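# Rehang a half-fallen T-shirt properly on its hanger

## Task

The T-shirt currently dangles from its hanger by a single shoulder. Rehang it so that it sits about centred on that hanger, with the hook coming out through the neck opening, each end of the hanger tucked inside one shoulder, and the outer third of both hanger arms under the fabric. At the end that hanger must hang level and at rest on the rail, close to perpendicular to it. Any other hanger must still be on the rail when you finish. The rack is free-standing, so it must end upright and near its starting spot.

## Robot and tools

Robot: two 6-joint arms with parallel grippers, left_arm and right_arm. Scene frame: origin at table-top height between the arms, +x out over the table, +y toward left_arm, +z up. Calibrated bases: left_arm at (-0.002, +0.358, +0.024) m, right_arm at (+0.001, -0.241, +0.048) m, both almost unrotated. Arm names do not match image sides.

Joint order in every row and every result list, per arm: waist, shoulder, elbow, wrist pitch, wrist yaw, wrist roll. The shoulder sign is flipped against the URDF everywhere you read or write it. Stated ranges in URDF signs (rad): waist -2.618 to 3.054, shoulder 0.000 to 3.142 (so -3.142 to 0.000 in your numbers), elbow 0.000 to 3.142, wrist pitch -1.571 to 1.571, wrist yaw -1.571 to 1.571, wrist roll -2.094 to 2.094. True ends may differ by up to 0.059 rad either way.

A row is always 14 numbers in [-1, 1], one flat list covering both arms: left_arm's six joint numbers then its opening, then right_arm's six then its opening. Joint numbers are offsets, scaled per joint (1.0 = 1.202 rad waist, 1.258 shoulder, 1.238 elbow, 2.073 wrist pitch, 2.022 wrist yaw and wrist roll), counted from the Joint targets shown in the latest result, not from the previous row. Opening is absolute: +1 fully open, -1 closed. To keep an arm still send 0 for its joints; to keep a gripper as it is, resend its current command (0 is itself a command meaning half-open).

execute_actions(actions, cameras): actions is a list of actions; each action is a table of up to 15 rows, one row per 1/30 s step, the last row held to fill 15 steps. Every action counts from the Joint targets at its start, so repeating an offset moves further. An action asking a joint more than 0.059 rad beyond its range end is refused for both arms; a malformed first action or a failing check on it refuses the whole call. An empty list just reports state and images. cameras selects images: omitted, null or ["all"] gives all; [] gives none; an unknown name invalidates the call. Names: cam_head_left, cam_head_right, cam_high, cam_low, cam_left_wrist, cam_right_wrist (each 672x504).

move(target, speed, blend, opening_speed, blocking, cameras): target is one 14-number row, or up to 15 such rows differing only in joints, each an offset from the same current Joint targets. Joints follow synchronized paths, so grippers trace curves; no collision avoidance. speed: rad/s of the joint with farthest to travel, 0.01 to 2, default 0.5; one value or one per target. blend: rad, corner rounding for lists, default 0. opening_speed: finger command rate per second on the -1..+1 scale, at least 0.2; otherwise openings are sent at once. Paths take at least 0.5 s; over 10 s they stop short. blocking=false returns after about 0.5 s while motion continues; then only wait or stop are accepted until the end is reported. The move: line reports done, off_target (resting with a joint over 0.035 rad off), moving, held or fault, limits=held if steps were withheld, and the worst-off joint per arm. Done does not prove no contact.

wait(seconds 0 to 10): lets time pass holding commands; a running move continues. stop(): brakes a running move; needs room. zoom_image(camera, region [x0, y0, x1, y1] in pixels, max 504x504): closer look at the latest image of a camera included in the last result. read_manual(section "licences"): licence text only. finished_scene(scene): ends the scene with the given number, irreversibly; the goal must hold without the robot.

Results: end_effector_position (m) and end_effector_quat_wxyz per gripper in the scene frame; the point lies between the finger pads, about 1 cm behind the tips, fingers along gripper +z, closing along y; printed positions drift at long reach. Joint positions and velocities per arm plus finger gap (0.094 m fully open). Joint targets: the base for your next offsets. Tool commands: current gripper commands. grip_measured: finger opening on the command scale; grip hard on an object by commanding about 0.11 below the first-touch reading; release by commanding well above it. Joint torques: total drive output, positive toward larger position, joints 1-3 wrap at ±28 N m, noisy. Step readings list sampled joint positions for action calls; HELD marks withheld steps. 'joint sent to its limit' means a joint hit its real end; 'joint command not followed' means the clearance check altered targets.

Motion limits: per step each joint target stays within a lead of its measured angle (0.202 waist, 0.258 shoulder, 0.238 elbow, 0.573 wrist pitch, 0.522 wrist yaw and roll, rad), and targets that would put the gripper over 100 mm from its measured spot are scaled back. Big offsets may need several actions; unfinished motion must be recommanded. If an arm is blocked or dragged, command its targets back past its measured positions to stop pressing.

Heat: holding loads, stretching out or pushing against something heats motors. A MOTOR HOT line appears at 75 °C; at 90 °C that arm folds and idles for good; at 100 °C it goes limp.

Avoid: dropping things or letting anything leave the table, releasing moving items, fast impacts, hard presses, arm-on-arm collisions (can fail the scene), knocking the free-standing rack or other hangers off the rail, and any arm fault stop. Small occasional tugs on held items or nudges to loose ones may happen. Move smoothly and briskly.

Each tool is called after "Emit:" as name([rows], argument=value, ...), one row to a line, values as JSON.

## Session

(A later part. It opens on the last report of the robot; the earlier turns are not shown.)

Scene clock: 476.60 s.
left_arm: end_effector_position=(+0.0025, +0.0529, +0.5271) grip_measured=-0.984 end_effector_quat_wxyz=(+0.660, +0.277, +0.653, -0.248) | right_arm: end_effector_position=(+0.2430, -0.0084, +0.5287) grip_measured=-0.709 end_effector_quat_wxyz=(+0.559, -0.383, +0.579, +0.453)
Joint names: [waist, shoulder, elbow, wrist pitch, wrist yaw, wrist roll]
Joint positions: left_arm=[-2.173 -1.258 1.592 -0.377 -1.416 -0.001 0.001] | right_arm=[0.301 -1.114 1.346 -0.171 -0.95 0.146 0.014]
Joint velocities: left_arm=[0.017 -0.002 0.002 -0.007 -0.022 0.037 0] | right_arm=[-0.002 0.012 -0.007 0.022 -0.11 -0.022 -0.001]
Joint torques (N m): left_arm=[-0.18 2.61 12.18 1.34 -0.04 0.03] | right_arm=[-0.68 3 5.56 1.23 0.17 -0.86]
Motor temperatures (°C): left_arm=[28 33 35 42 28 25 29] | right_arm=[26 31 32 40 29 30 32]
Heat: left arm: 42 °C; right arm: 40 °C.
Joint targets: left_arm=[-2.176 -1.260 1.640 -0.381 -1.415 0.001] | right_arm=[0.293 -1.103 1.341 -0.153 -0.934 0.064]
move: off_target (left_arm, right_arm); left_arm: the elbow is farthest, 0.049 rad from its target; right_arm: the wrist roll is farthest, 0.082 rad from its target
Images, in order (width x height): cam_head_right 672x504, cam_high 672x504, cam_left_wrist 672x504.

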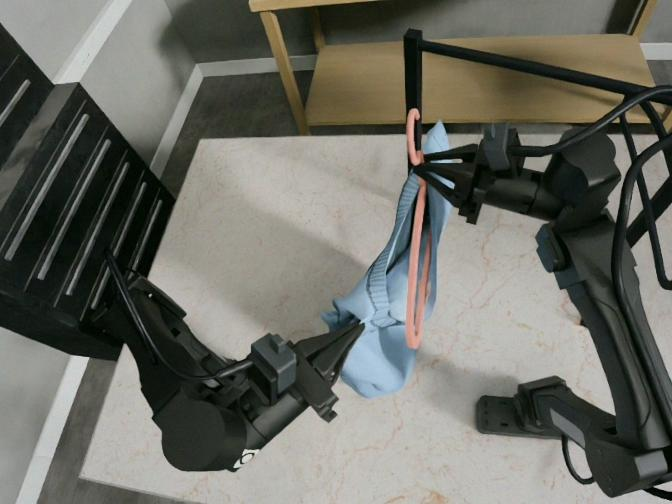

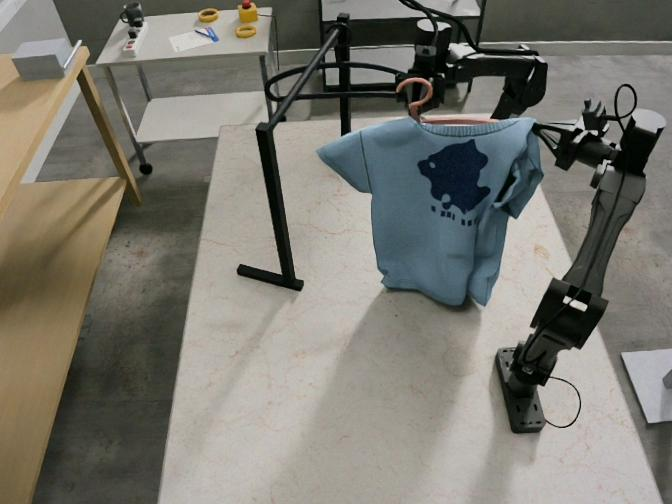

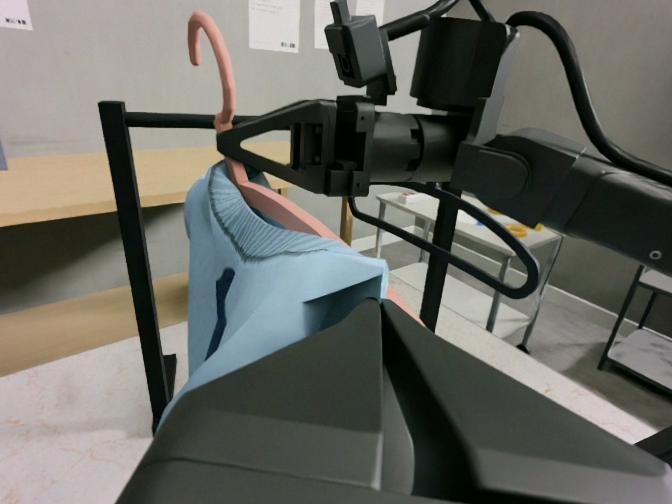

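Emit:
move(target=[0.208,0.0636,0.0065,-0.0236,0.1236,0,-1,0,0,0,0,0,0,-1], speed=0.4, cameras=["cam_high","cam_head_right","cam_left_wrist","cam_low"])

Emit:
zoom_image(camera="cam_high", region=[350, 70, 550, 270])

Emit:
zoom_image(camera="cam_head_right", region=[330, 130, 480, 380])

Emit:
zoom_image(camera="cam_low", region=[270, 80, 490, 300])

Scene clock: 479.40 s.
left_arm: end_effector_position=(+0.0555, +0.0443, +0.5330) grip_measured=-0.984 end_effector_quat_wxyz=(+0.655, +0.280, +0.656, -0.252) | right_arm: end_effector_position=(+0.2461, -0.0095, +0.5289) grip_measured=-0.709 end_effector_quat_wxyz=(+0.565, -0.381, +0.580, +0.445)
Joint names: [waist, shoulder, elbow, wrist pitch, wrist yaw, wrist roll]
Joint positions: left_arm=[-1.929 -1.214 1.601 -0.427 -1.161 -0.001 0.001] | right_arm=[0.3 -1.114 1.346 -0.171 -0.934 0.135 0.014]
Joint velocities: left_arm=[0.012 -0.002 0.002 0.051 0.022 0.051 0.001] | right_arm=[0.002 -0.032 -0.007 -0.051 -0.051 0.037 -0.001]
Joint torques (N m): left_arm=[0.2 5.04 12.01 1.5 -0.03 0.02] | right_arm=[-0.66 3 5.57 1.24 -0.02 -0.71]
Motor temperatures (°C): left_arm=[28 33 35 42 28 25 29] | right_arm=[26 31 32 40 29 30 32]
Heat: left arm: 42 °C; right arm: 40 °C.
Joint targets: left_arm=[-1.926 -1.180 1.648 -0.430 -1.165 0.001] | right_arm=[0.292 -1.103 1.341 -0.153 -0.934 0.064]
move: off_target (left_arm, right_arm); left_arm: the elbow is farthest, 0.047 rad from its target; right_arm: the wrist roll is farthest, 0.071 rad from its target
Images, in order (width x height): cam_head_right 672x504, cam_high 672x504, cam_low 672x504, cam_left_wrist 672x504.

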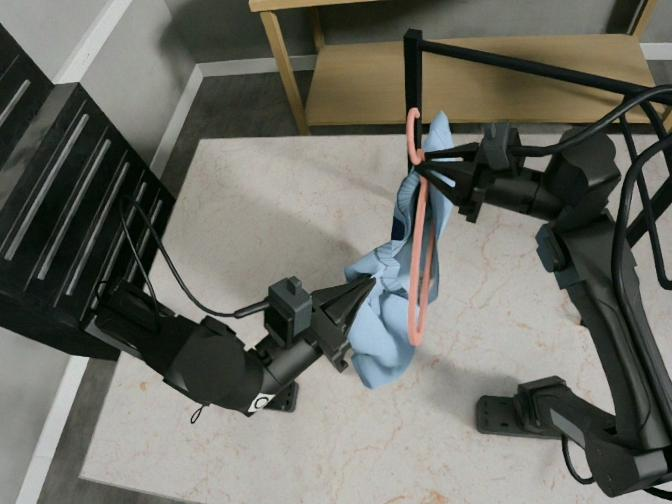

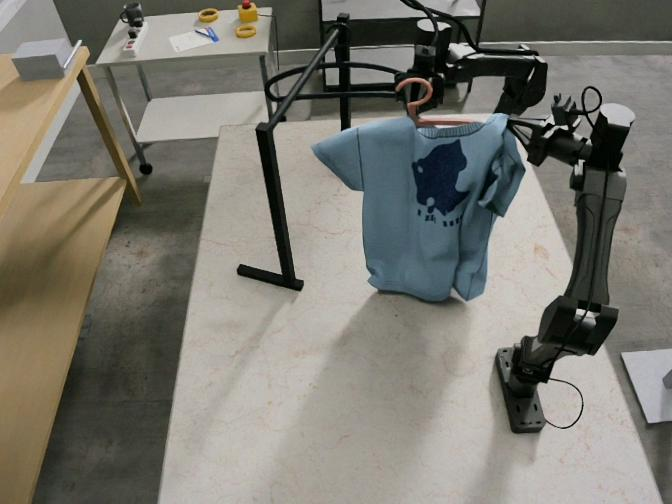

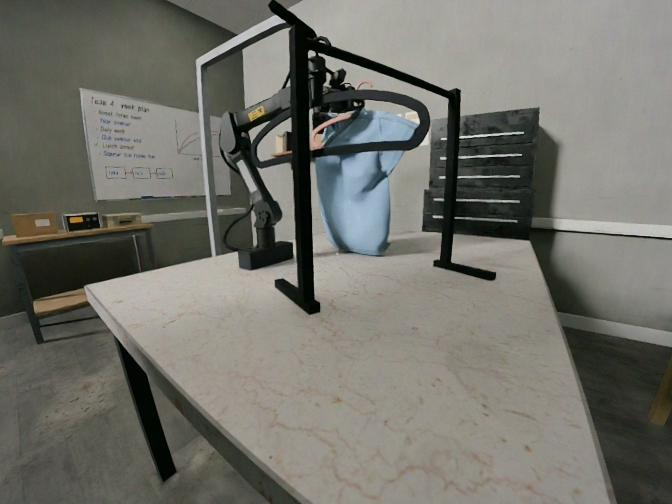

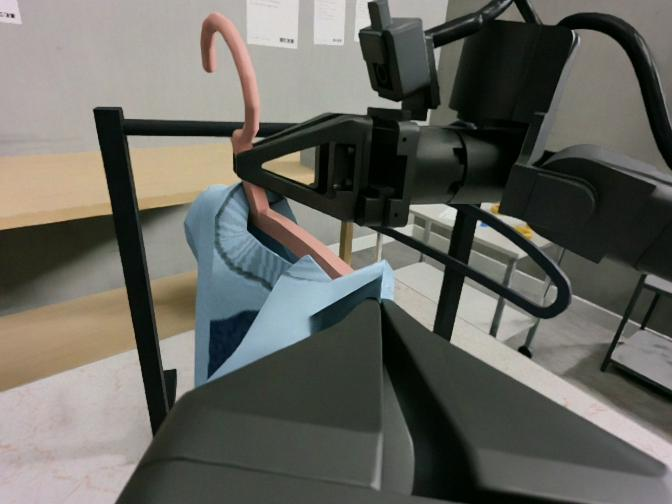

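Scaled by 2.520 from the camera's 672x504 image, which has a finer 960x720 frame.

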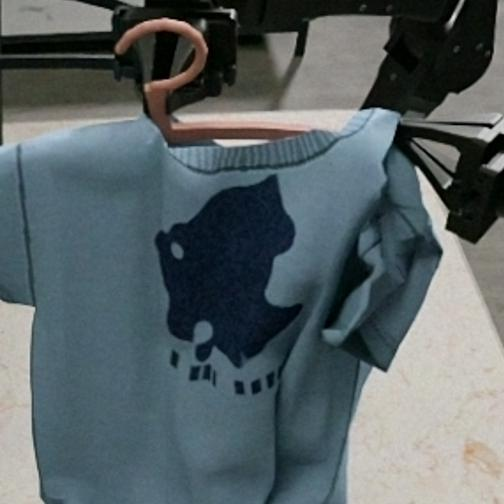

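Scaled by 2.016 from the camera's 672x504 image, which has a finer 960x720 frame.

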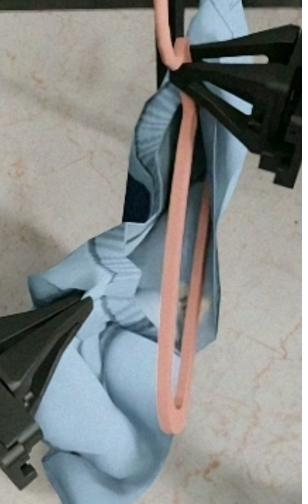

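Scaled by 2.291 from the camera's 672x504 image, which has a finer 960x720 frame.

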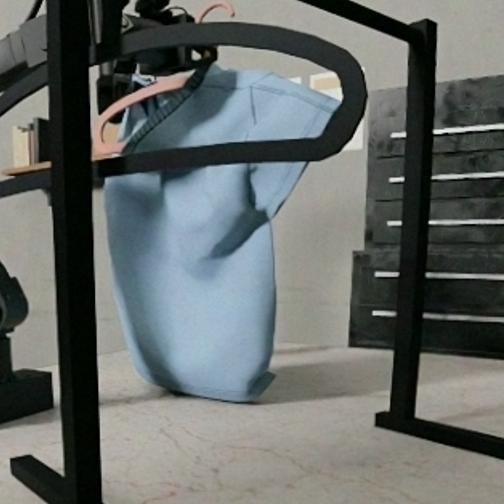

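Emit:
move([
  [-0.208,-0.0636,-0.0065,0.0236,-0.1236,0,-1,0,0,0,0,0,0,-1],
  [-0.2404,0.0819,-0.438,0.193,-0.1424,0,-1,0,0,0,0,0,0,-1],
], speed=0.5, blend=0.05, cameras=[])

Emit:
move(target=[0,0,0,0,0,0,-1,0,0,0,0,0,-0.205,-1], speed=0.4, cameras=["cam_high","cam_head_right","cam_left_wrist"])

Emit:
zoom_image(camera="cam_high", region=[350, 70, 550, 270])

Emit:
zoom_image(camera="cam_head_right", region=[330, 130, 480, 380])

Scene clock: 486.20 s.
left_arm: end_effector_position=(+0.0036, +0.0648, +0.4432) grip_measured=-0.984 end_effector_quat_wxyz=(+0.660, +0.268, +0.656, -0.251) | right_arm: end_effector_position=(+0.2424, -0.0083, +0.5287) grip_measured=-0.709 end_effector_quat_wxyz=(+0.567, -0.395, +0.571, +0.443)
Joint names: [waist, shoulder, elbow, wrist pitch, wrist yaw, wrist roll]
Joint positions: left_arm=[-2.202 -1.095 1.127 -0.059 -1.454 -0.001 0.001] | right_arm=[0.3 -1.114 1.346 -0.171 -0.955 0.107 0.014]
Joint velocities: left_arm=[0.012 -0.007 0.002 0.007 -0.007 -0.007 0] | right_arm=[-0.007 0.002 0.002 -0.051 0.022 0.007 0]
Joint torques (N m): left_arm=[-1.07 3.43 6.32 1.56 -0.05 0.02] | right_arm=[-0.65 3.02 5.56 1.22 0.2 -0.46]
Motor temperatures (°C): left_arm=[28 33 35 42 28 25 29] | right_arm=[26 31 32 39 29 30 32]
Heat: left arm: 42 °C; right arm: 39 °C.
Joint targets: left_arm=[-2.214 -1.077 1.106 -0.030 -1.453 0.001] | right_arm=[0.292 -1.103 1.341 -0.153 -0.934 0.064]
move: off_target (right_arm); right_arm: the wrist roll is farthest, 0.043 rad from its target
No camera images: "cameras" was empty.

Scene clock: 487.90 s.
left_arm: end_effector_position=(+0.0049, +0.0662, +0.4433) grip_measured=-0.984 end_effector_quat_wxyz=(+0.662, +0.266, +0.656, -0.245) | right_arm: end_effector_position=(+0.2377, -0.0064, +0.5272) grip_measured=-0.710 end_effector_quat_wxyz=(+0.628, -0.496, +0.489, +0.347)
Joint names: [waist, shoulder, elbow, wrist pitch, wrist yaw, wrist roll]
Joint positions: left_arm=[-2.202 -1.095 1.127 -0.059 -1.465 0.005 0.001] | right_arm=[0.303 -1.114 1.346 -0.179 -0.98 -0.244 0.014]
Joint velocities: left_arm=[0.002 0.002 -0.012 -0.037 0.051 -0.007 0] | right_arm=[-0.012 0.002 0.007 -0.007 0.007 -0.007 0]
Joint torques (N m): left_arm=[-1.05 3.36 6.39 1.58 0.06 -0.01] | right_arm=[-0.87 3.02 5.55 1.3 0.45 -1.13]
Motor temperatures (°C): left_arm=[28 33 35 42 28 25 29] | right_arm=[26 31 32 39 29 30 32]
Heat: left arm: 42 °C; right arm: 39 °C.
Joint targets: left_arm=[-2.214 -1.077 1.106 -0.030 -1.453 0.001] | right_arm=[0.292 -1.103 1.341 -0.153 -0.934 -0.351]
move: off_target (right_arm); right_arm: the wrist roll is farthest, 0.107 rad from its target
Images, in order (width x height): cam_head_right 672x504, cam_high 672x504, cam_left_wrist 672x504.

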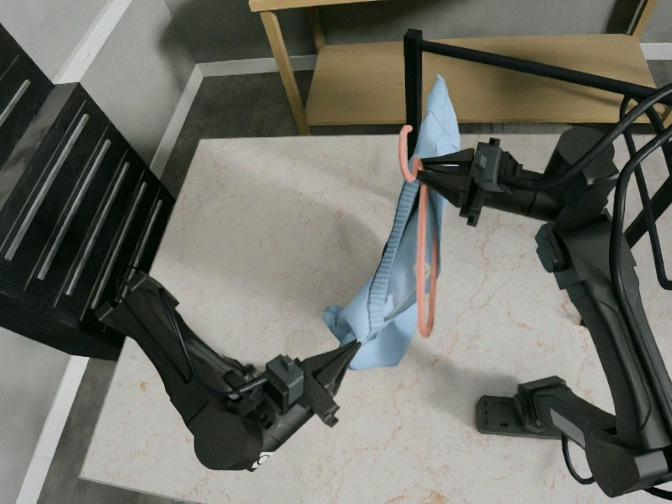

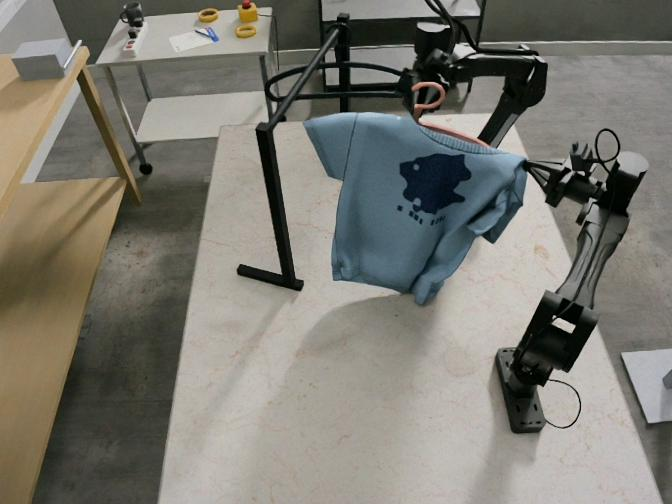

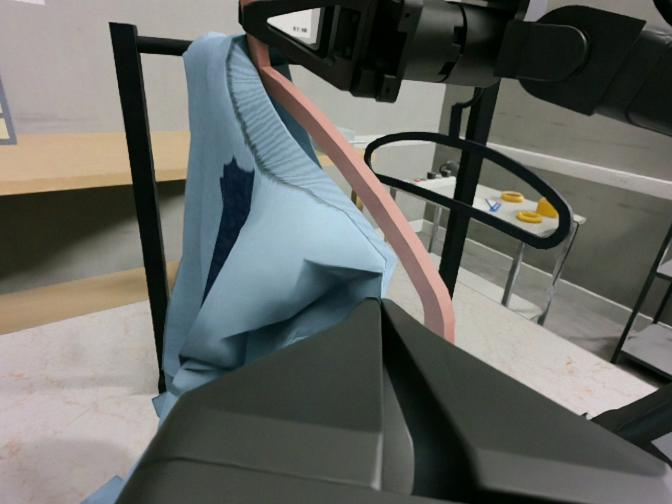

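Scaled by 2.520 from the camera's 672x504 image, which has a finer 960x720 frame.

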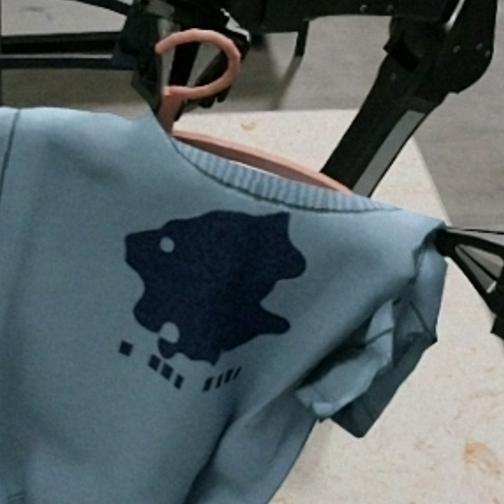

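Scaled by 2.016 from the camera's 672x504 image, which has a finer 960x720 frame.

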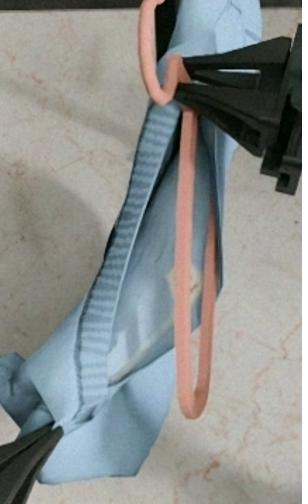

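Emit:
move(target=[0,0,0,0,0,0,-1,0,0,0,0,0.15,0,-1], speed=0.3, cameras=["cam_high","cam_head_right","cam_left_wrist"])

Emit:
zoom_image(camera="cam_high", region=[350, 70, 550, 270])

Emit:
zoom_image(camera="cam_head_right", region=[330, 130, 480, 380])

Scene clock: 489.83 s.
left_arm: end_effector_position=(+0.0075, +0.0681, +0.4433) grip_measured=-0.984 end_effector_quat_wxyz=(+0.664, +0.261, +0.658, -0.239) | right_arm: end_effector_position=(+0.2700, -0.0197, +0.5281) grip_measured=-0.708 end_effector_quat_wxyz=(+0.661, -0.437, +0.541, +0.283)
Joint names: [waist, shoulder, elbow, wrist pitch, wrist yaw, wrist roll]
Joint positions: left_arm=[-2.198 -1.095 1.127 -0.059 -1.479 0.005 0.001] | right_arm=[0.312 -1.108 1.346 -0.193 -0.759 -0.244 0.014]
Joint velocities: left_arm=[0.012 -0.002 -0.012 -0.007 -0.007 -0.051 0.001] | right_arm=[-0.007 0.007 -0.012 0.007 0.022 -0.022 0]
Joint torques (N m): left_arm=[-1.59 3.41 6.49 1.65 0.22 0] | right_arm=[-1.48 2.4 5.64 1.49 1.3 -1.11]
Motor temperatures (°C): left_arm=[28 33 35 42 28 25 29] | right_arm=[26 31 32 40 29 30 32]
Heat: left arm: 42 °C; right arm: 40 °C.
Joint targets: left_arm=[-2.214 -1.077 1.106 -0.030 -1.453 0.001] | right_arm=[0.293 -1.103 1.341 -0.153 -0.631 -0.351]
move: off_target (right_arm); right_arm: the wrist yaw is farthest, 0.128 rad from its target
Images, in order (width x height): cam_head_right 672x504, cam_high 672x504, cam_left_wrist 672x504.

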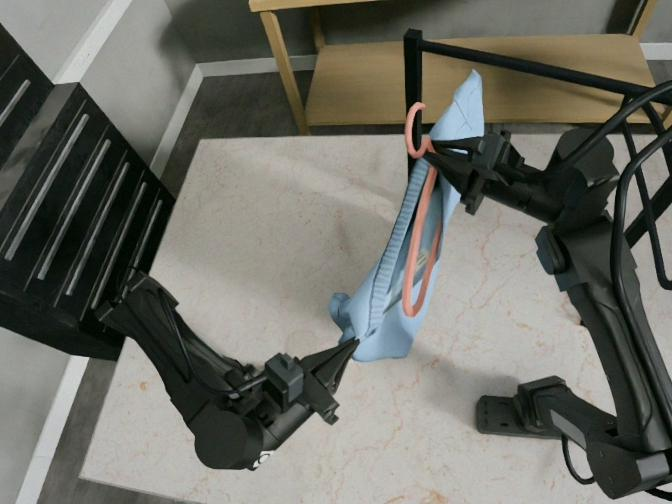

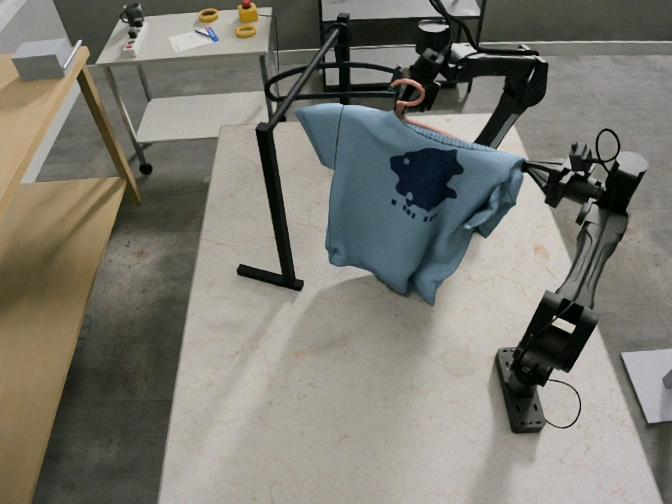

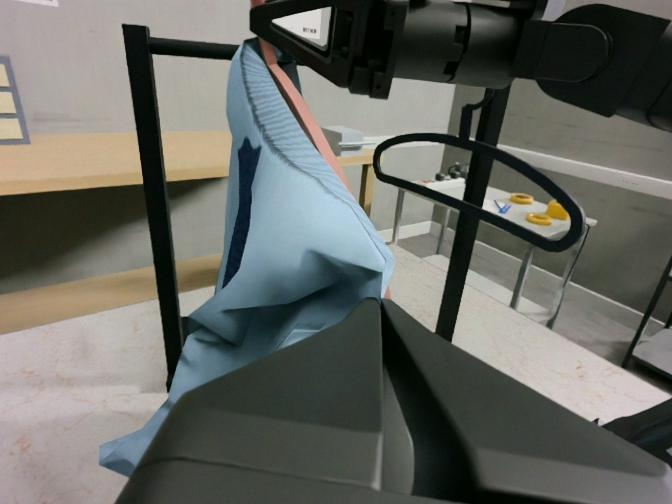

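Scaled by 2.520 from the camera's 672x504 image, which has a finer 960x720 frame.

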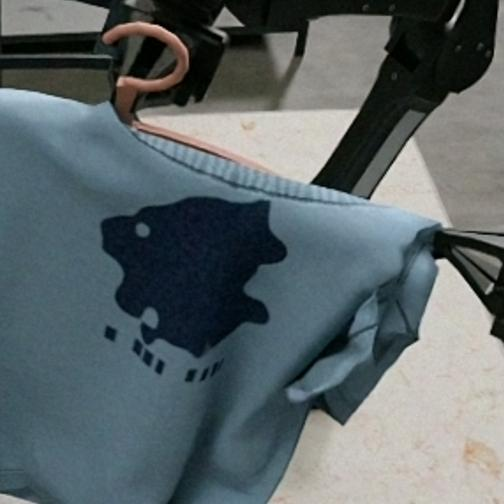

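Scaled by 2.016 from the camera's 672x504 image, which has a finer 960x720 frame.

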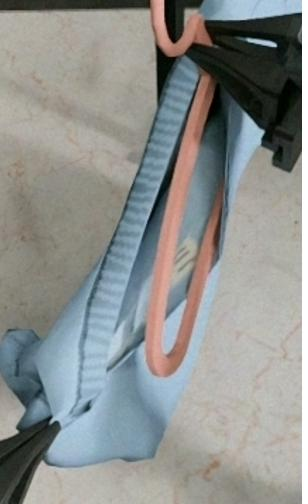

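Emit:
zoom_image(camera="cam_head_right", region=[350, 220, 460, 370])

Emit:
zoom_image(camera="cam_head_left", region=[330, 80, 510, 420])

Scaled by 3.360 from the camera's 672x504 image, which has a finer 960x720 frame.

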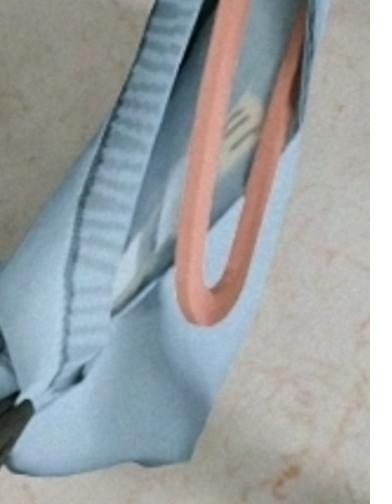

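This scene's latest camera images include none from cam_head_left. They are from: cam_head_right, cam_high, cam_left_wrist. cam_head_left's image comes with the result of a call that names it in "cameras".

Emit:
move(target=[0.0907,-0.0946,0.1042,0,0.044,0,-1,0,0,0,0,0,0,-1], speed=0.3, cameras=["cam_high","cam_head_right","cam_head_left"])

Emit:
zoom_image(camera="cam_high", region=[350, 70, 550, 270])

Emit:
zoom_image(camera="cam_head_right", region=[350, 220, 460, 370])

Emit:
zoom_image(camera="cam_head_left", region=[330, 150, 530, 350])

Scene clock: 491.27 s.
left_arm: end_effector_position=(+0.0198, +0.0415, +0.4456) grip_measured=-0.984 end_effector_quat_wxyz=(+0.670, +0.254, +0.663, -0.216) | right_arm: end_effector_position=(+0.2738, -0.0218, +0.5282) grip_measured=-0.708 end_effector_quat_wxyz=(+0.664, -0.430, +0.546, +0.275)
Joint names: [waist, shoulder, elbow, wrist pitch, wrist yaw, wrist roll]
Joint positions: left_arm=[-2.092 -1.187 1.197 -0.059 -1.418 0.005 0.001] | right_arm=[0.312 -1.108 1.346 -0.193 -0.734 -0.244 0.014]
Joint velocities: left_arm=[-0.007 -0.007 -0.002 -0.022 0.051 -0.007 0.001] | right_arm=[0.007 0.027 -0.002 0.037 0.022 -0.022 0]
Joint torques (N m): left_arm=[-1.22 2.28 12.07 1.64 0.54 0] | right_arm=[-1.5 2.4 5.64 1.51 1.03 -1.12]
Motor temperatures (°C): left_arm=[28 33 35 42 28 25 29] | right_arm=[26 31 32 40 29 30 32]
Heat: left arm: 42 °C; right arm: 40 °C.
Joint targets: left_arm=[-2.105 -1.196 1.235 -0.030 -1.364 0.001] | right_arm=[0.293 -1.103 1.341 -0.153 -0.631 -0.351]
move: off_target (left_arm, right_arm); left_arm: the wrist yaw is farthest, 0.054 rad from its target; right_arm: the wrist roll is farthest, 0.107 rad from its target
Images, in order (width x height): cam_head_left 672x504, cam_head_right 672x504, cam_high 672x504.

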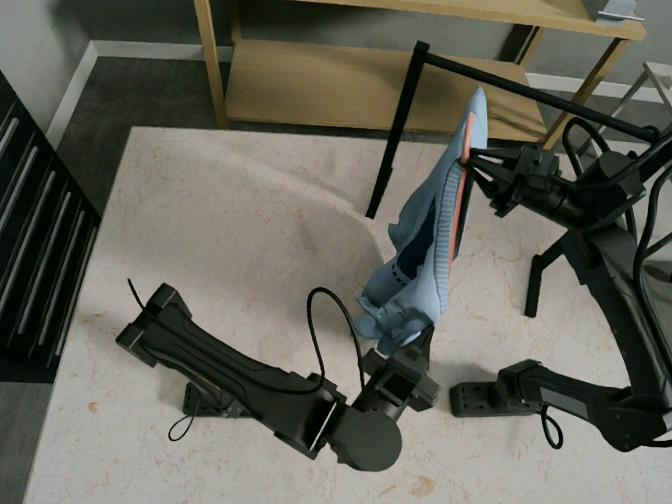

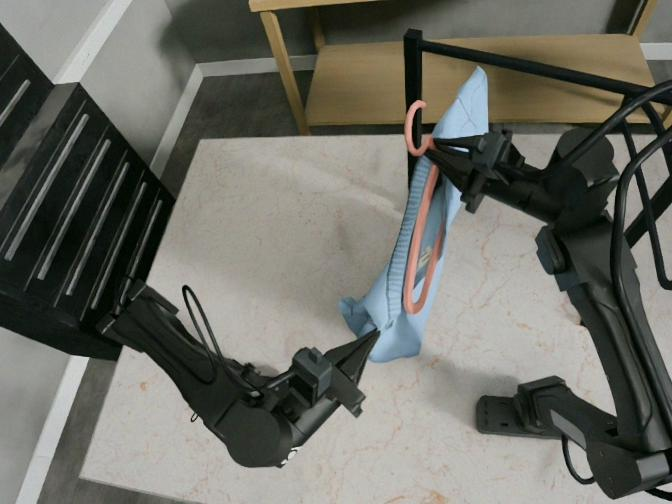

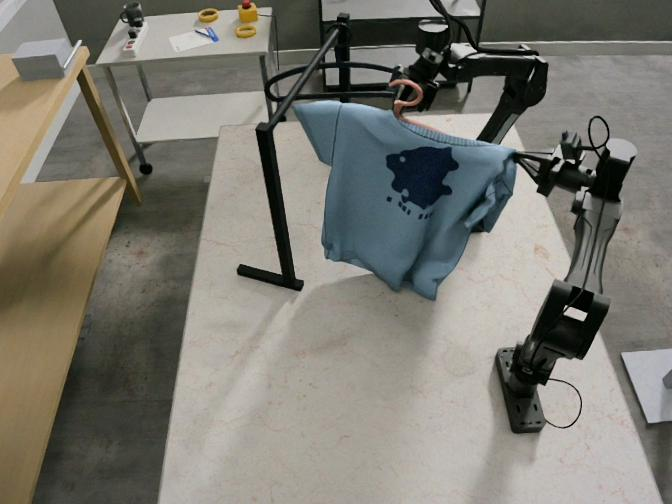

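Scaled by 2.520 from the camera's 672x504 image, which has a finer 960x720 frame.

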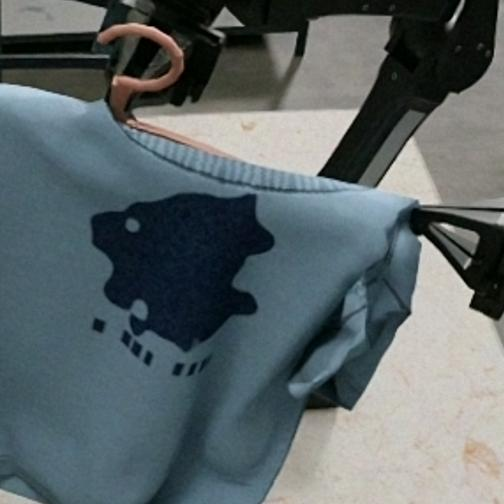

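Scaled by 3.360 from the camera's 672x504 image, which has a finer 960x720 frame.

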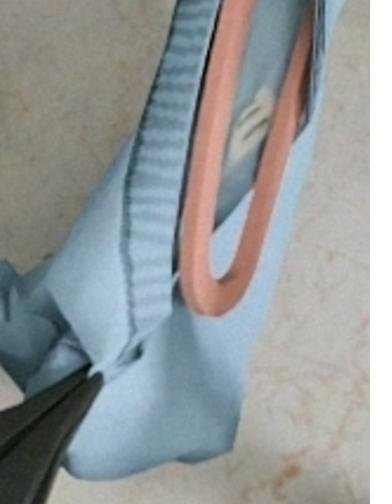

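Scaled by 2.520 from the camera's 672x504 image, which has a finer 960x720 frame.

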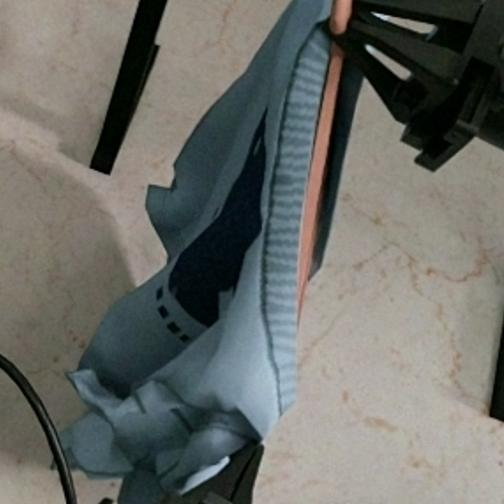

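Emit:
move(target=[0.0125,-0.0676,0.038,0.0188,0.0465,0,-1,0,0,0,0,0,-0.07,-1], speed=0.3, cameras=["cam_high","cam_head_right","cam_head_left"])

Emit:
zoom_image(camera="cam_head_right", region=[350, 220, 460, 370])

Emit:
zoom_image(camera="cam_head_left", region=[330, 150, 530, 350])

Scene clock: 492.87 s.
left_arm: end_effector_position=(+0.0101, +0.0149, +0.4406) grip_measured=-0.984 end_effector_quat_wxyz=(+0.667, +0.273, +0.658, -0.219) | right_arm: end_effector_position=(+0.2739, -0.0217, +0.5261) grip_measured=-0.708 end_effector_quat_wxyz=(+0.676, -0.461, +0.524, +0.238)
Joint names: [waist, shoulder, elbow, wrist pitch, wrist yaw, wrist roll]
Joint positions: left_arm=[-2.069 -1.268 1.24 -0.044 -1.361 0.005 0.001] | right_arm=[0.312 -1.108 1.346 -0.203 -0.734 -0.359 0.014]
Joint velocities: left_arm=[-0.007 0.012 -0.007 0.051 -0.007 -0.037 -0.001] | right_arm=[-0.012 -0.002 -0.007 -0.007 0.051 -0.051 -0.001]
Joint torques (N m): left_arm=[-2.04 2.65 12.4 1.98 0.91 0.02] | right_arm=[-1.5 2.4 5.65 1.61 1.04 -1.37]
Motor temperatures (°C): left_arm=[28 33 35 42 28 25 29] | right_arm=[26 31 32 40 29 30 32]
Heat: left arm: 42 °C; right arm: 40 °C.
Joint targets: left_arm=[-2.090 -1.281 1.282 0.009 -1.270 0.001] | right_arm=[0.293 -1.103 1.341 -0.153 -0.631 -0.492]
move: off_target (left_arm, right_arm); left_arm: the wrist yaw is farthest, 0.091 rad from its target; right_arm: the wrist roll is farthest, 0.134 rad from its target
Images, in order (width x height): cam_head_left 672x504, cam_head_right 672x504, cam_high 672x504.

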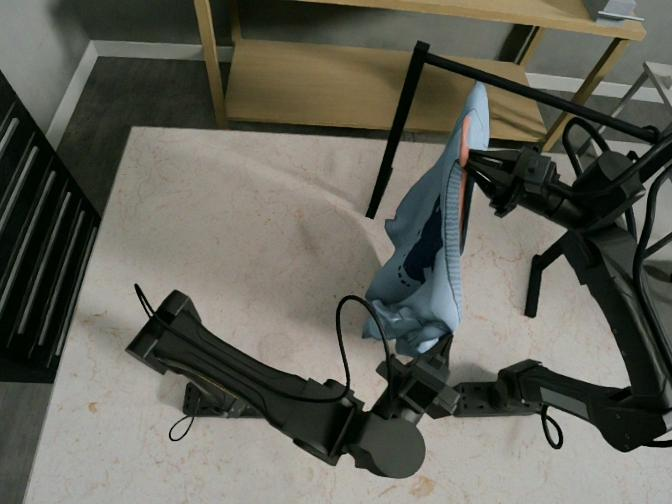

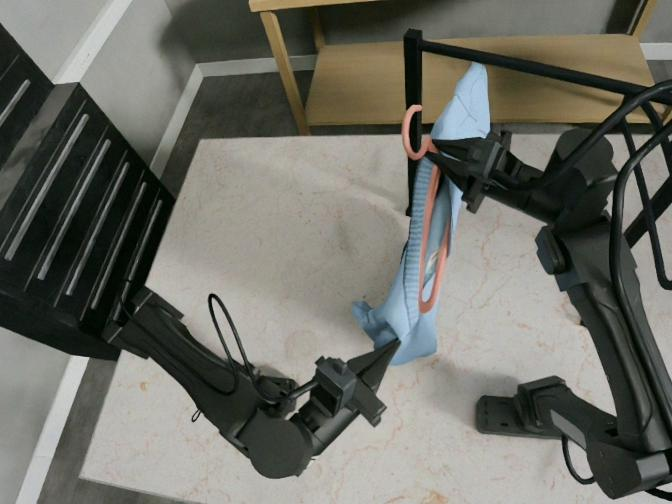

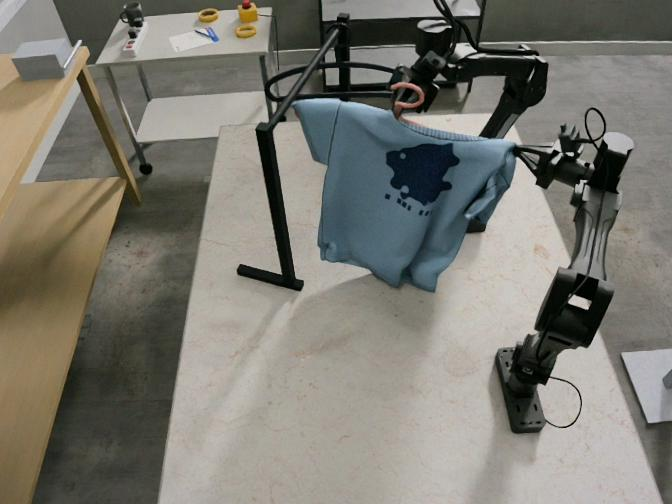

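Scaled by 3.360 from the camera's 672x504 image, which has a finer 960x720 frame.

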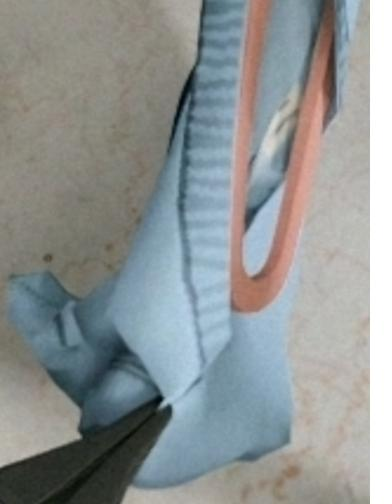

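Scaled by 2.520 from the camera's 672x504 image, which has a finer 960x720 frame.

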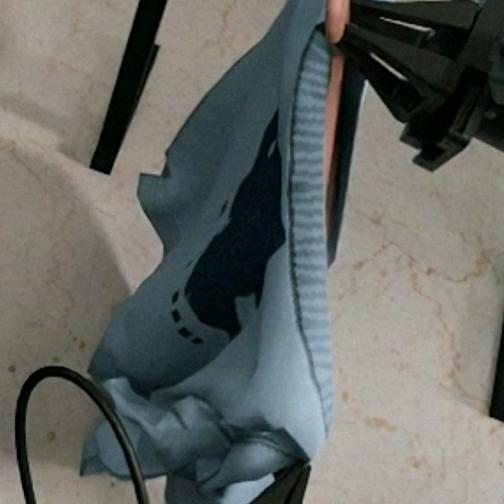

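Emit:
move(target=[0.05,-0.0906,0.0468,0.034,0.0148,0,-1,0,0,0,0,0,0,-1], speed=0.3, cameras=["cam_high","cam_head_right","cam_left_wrist"])

Emit:
zoom_image(camera="cam_head_right", region=[350, 220, 460, 370])

Emit:
zoom_image(camera="cam_high", region=[350, 70, 550, 270])

Scene clock: 494.43 s.
left_arm: end_effector_position=(+0.0142, -0.0155, +0.4366) grip_measured=-0.984 end_effector_quat_wxyz=(+0.669, +0.254, +0.664, -0.216) | right_arm: end_effector_position=(+0.2739, -0.0217, +0.5261) grip_measured=-0.708 end_effector_quat_wxyz=(+0.679, -0.468, +0.518, +0.228)
Joint names: [waist, shoulder, elbow, wrist pitch, wrist yaw, wrist roll]
Joint positions: left_arm=[-2.009 -1.379 1.298 0.031 -1.335 0.005 0.001] | right_arm=[0.312 -1.108 1.346 -0.203 -0.734 -0.388 0.014]
Joint velocities: left_arm=[-0.002 0.012 0.002 -0.066 -0.081 0.007 0] | right_arm=[0.002 0.007 -0.012 0.037 -0.037 -0.022 -0.001]
Joint torques (N m): left_arm=[-1.89 3.56 12.7 1.89 1.05 0.01] | right_arm=[-1.5 2.4 5.65 1.61 1.04 -1.09]
Motor temperatures (°C): left_arm=[28 33 35 42 29 25 29] | right_arm=[26 31 32 40 29 30 32]
Heat: left arm: 42 °C; right arm: 40 °C.
Joint targets: left_arm=[-2.030 -1.395 1.340 0.080 -1.240 0.001] | right_arm=[0.293 -1.103 1.341 -0.153 -0.631 -0.492]
move: off_target (left_arm, right_arm); left_arm: the wrist yaw is farthest, 0.095 rad from its target; right_arm: the wrist roll is farthest, 0.104 rad from its target
Images, in order (width x height): cam_head_right 672x504, cam_high 672x504, cam_left_wrist 672x504.

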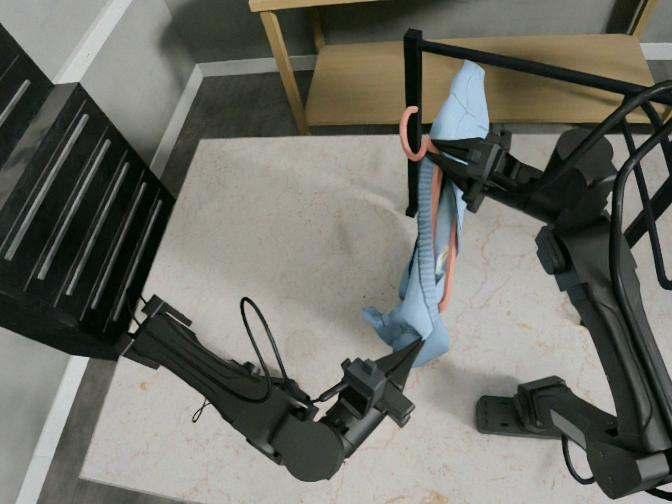

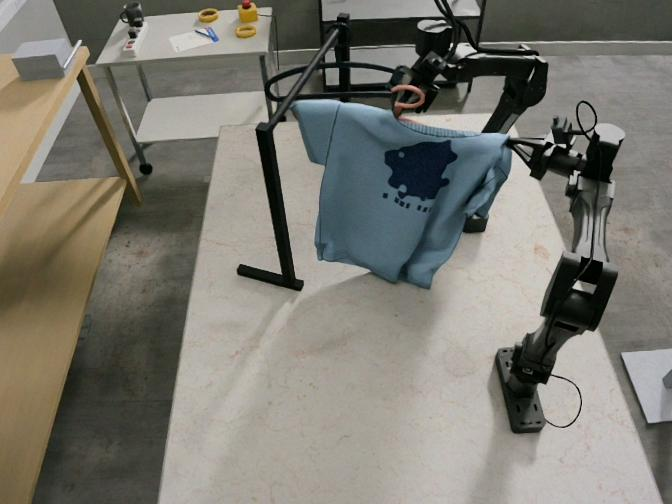

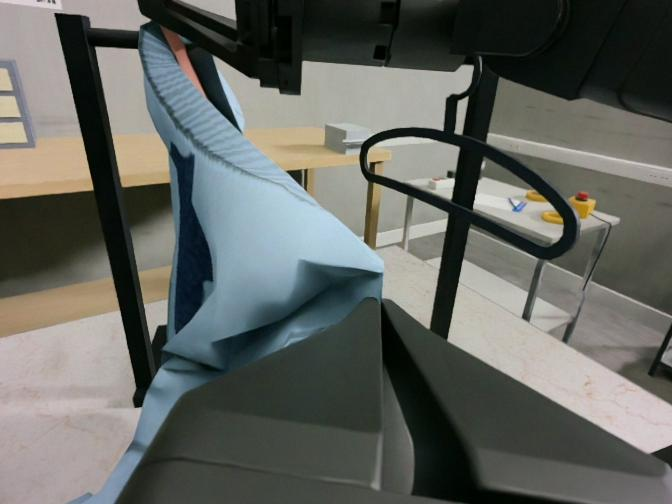

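Scaled by 3.360 from the camera's 672x504 image, which has a finer 960x720 frame.

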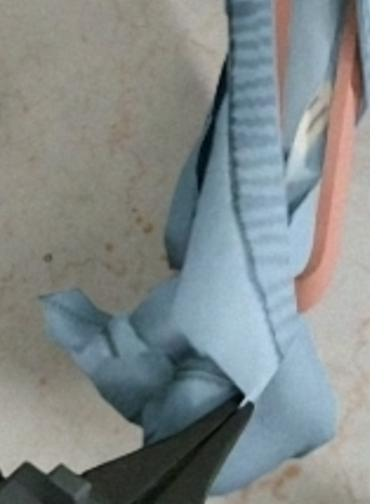

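Scaled by 2.520 from the camera's 672x504 image, which has a finer 960x720 frame.

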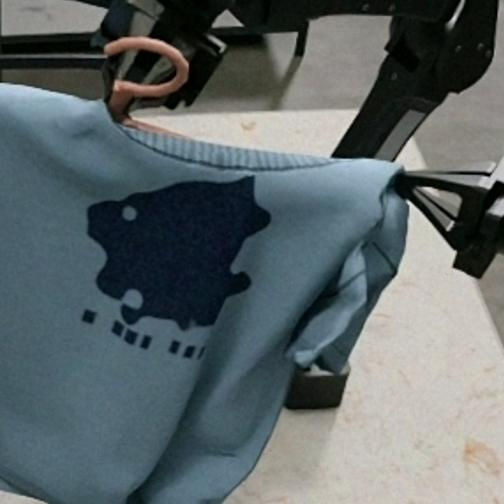

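Emit:
move(target=[-0.01,0.0652,-0.3926,0.1833,-0.03,0,-1,0,0,0,0,0,0,-1], speed=0.5, cameras=[])

Emit:
move(target=[0,0,0,0,0,0,-1,0,0,0,0,0,0.275,-1], speed=0.5, cameras=["cam_high","cam_head_right","cam_head_left","cam_left_wrist"])

Emit:
zoom_image(camera="cam_head_right", region=[350, 130, 480, 380])

Emit:
zoom_image(camera="cam_high", region=[350, 70, 550, 270])

Emit:
zoom_image(camera="cam_head_left", region=[330, 150, 530, 350])

Scene clock: 497.37 s.
left_arm: end_effector_position=(+0.0206, -0.0010, +0.3483) grip_measured=-0.984 end_effector_quat_wxyz=(+0.667, +0.235, +0.667, -0.235) | right_arm: end_effector_position=(+0.2757, -0.0220, +0.5186) grip_measured=-0.708 end_effector_quat_wxyz=(+0.672, -0.471, +0.526, +0.224)
Joint names: [waist, shoulder, elbow, wrist pitch, wrist yaw, wrist roll]
Joint positions: left_arm=[-2.011 -1.326 0.881 0.448 -1.338 0.005 0.001] | right_arm=[0.312 -1.108 1.339 -0.226 -0.728 -0.405 0.014]
Joint velocities: left_arm=[-0.002 -0.012 0.017 -0.007 0.081 0.051 0.001] | right_arm=[-0.007 -0.007 -0.002 -0.037 -0.037 -0.066 0]
Joint torques (N m): left_arm=[-2.66 5.27 6.13 1.49 0.38 -0.03] | right_arm=[-1.48 2.45 6.13 1.83 0.96 -0.92]
Motor temperatures (°C): left_arm=[29 33 35 42 29 25 29] | right_arm=[26 31 31 41 29 31 32]
Heat: left arm: 42 °C; right arm: 41 °C.
Joint targets: left_arm=[-2.042 -1.313 0.854 0.460 -1.301 0.001] | right_arm=[0.293 -1.103 1.341 -0.153 -0.631 -0.492]
move: off_target (left_arm, right_arm); left_arm: the wrist yaw is farthest, 0.037 rad from its target; right_arm: the wrist yaw is farthest, 0.097 rad from its target
No camera images: "cameras" was empty.

Scene clock: 499.17 s.
left_arm: end_effector_position=(+0.0173, +0.0005, +0.3541) grip_measured=-0.984 end_effector_quat_wxyz=(+0.664, +0.224, +0.667, -0.254) | right_arm: end_effector_position=(+0.2816, -0.0262, +0.5190) grip_measured=-0.714 end_effector_quat_wxyz=(+0.618, -0.341, +0.617, +0.347)
Joint names: [waist, shoulder, elbow, wrist pitch, wrist yaw, wrist roll]
Joint positions: left_arm=[-2.023 -1.317 0.881 0.478 -1.338 -0.001 0.001] | right_arm=[0.307 -1.108 1.339 -0.225 -0.696 0.011 0.013]
Joint velocities: left_arm=[-0.032 0.007 0.007 0.007 0.007 0.007 0.001] | right_arm=[-0.007 0.002 -0.007 -0.007 -0.007 -0.037 0]
Joint torques (N m): left_arm=[-1.59 4.56 6.27 1.21 0.42 0] | right_arm=[-1.13 2.45 6.16 1.84 0.64 0.52]
Motor temperatures (°C): left_arm=[29 33 35 42 29 25 29] | right_arm=[26 31 32 42 29 31 32]
Heat: left arm: 42 °C; right arm: 42 °C.
Joint targets: left_arm=[-2.042 -1.313 0.854 0.460 -1.301 0.001] | right_arm=[0.293 -1.103 1.341 -0.153 -0.631 0.064]
move: off_target (left_arm, right_arm); left_arm: the wrist yaw is farthest, 0.037 rad from its target; right_arm: the wrist pitch is farthest, 0.072 rad from its target
Images, in order (width x height): cam_head_left 672x504, cam_head_right 672x504, cam_high 672x504, cam_left_wrist 672x504.

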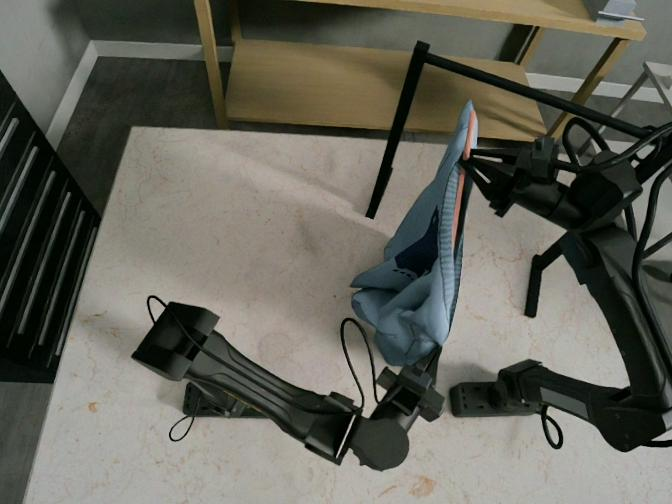

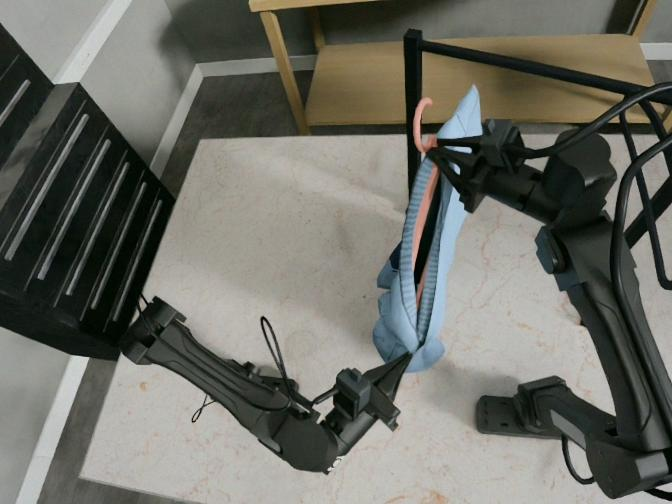

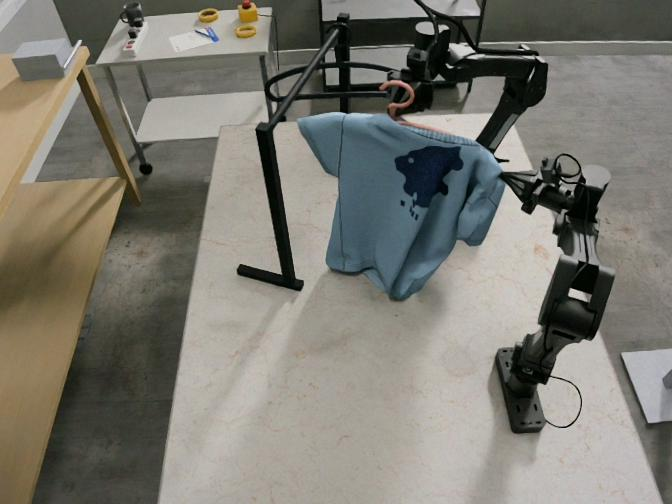

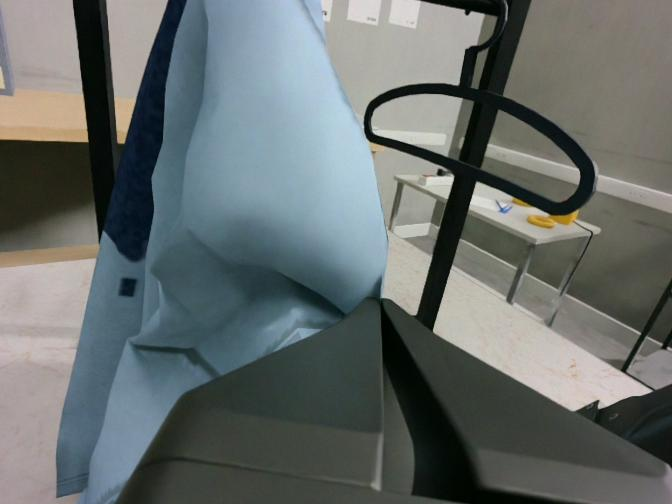

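Scaled by 2.016 from the camera's 672x504 image, which has a finer 960x720 frame.

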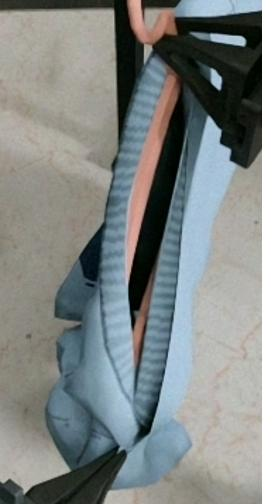

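Scaled by 2.520 from the camera's 672x504 image, which has a finer 960x720 frame.

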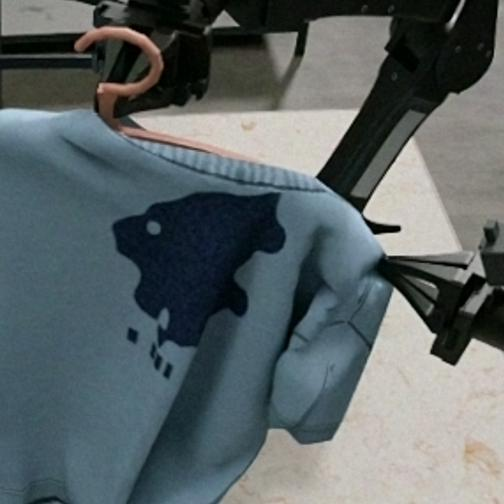

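Scaled by 2.520 from the camera's 672x504 image, which has a finer 960x720 frame.

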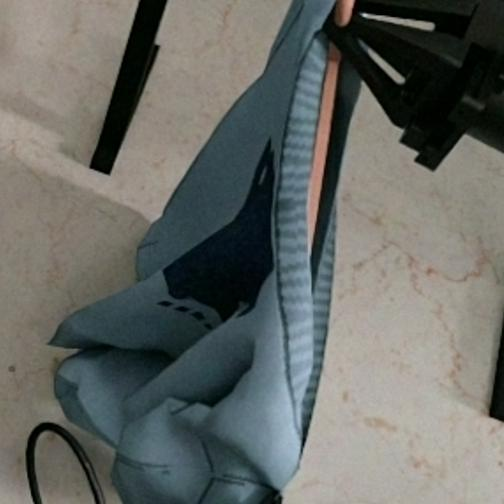

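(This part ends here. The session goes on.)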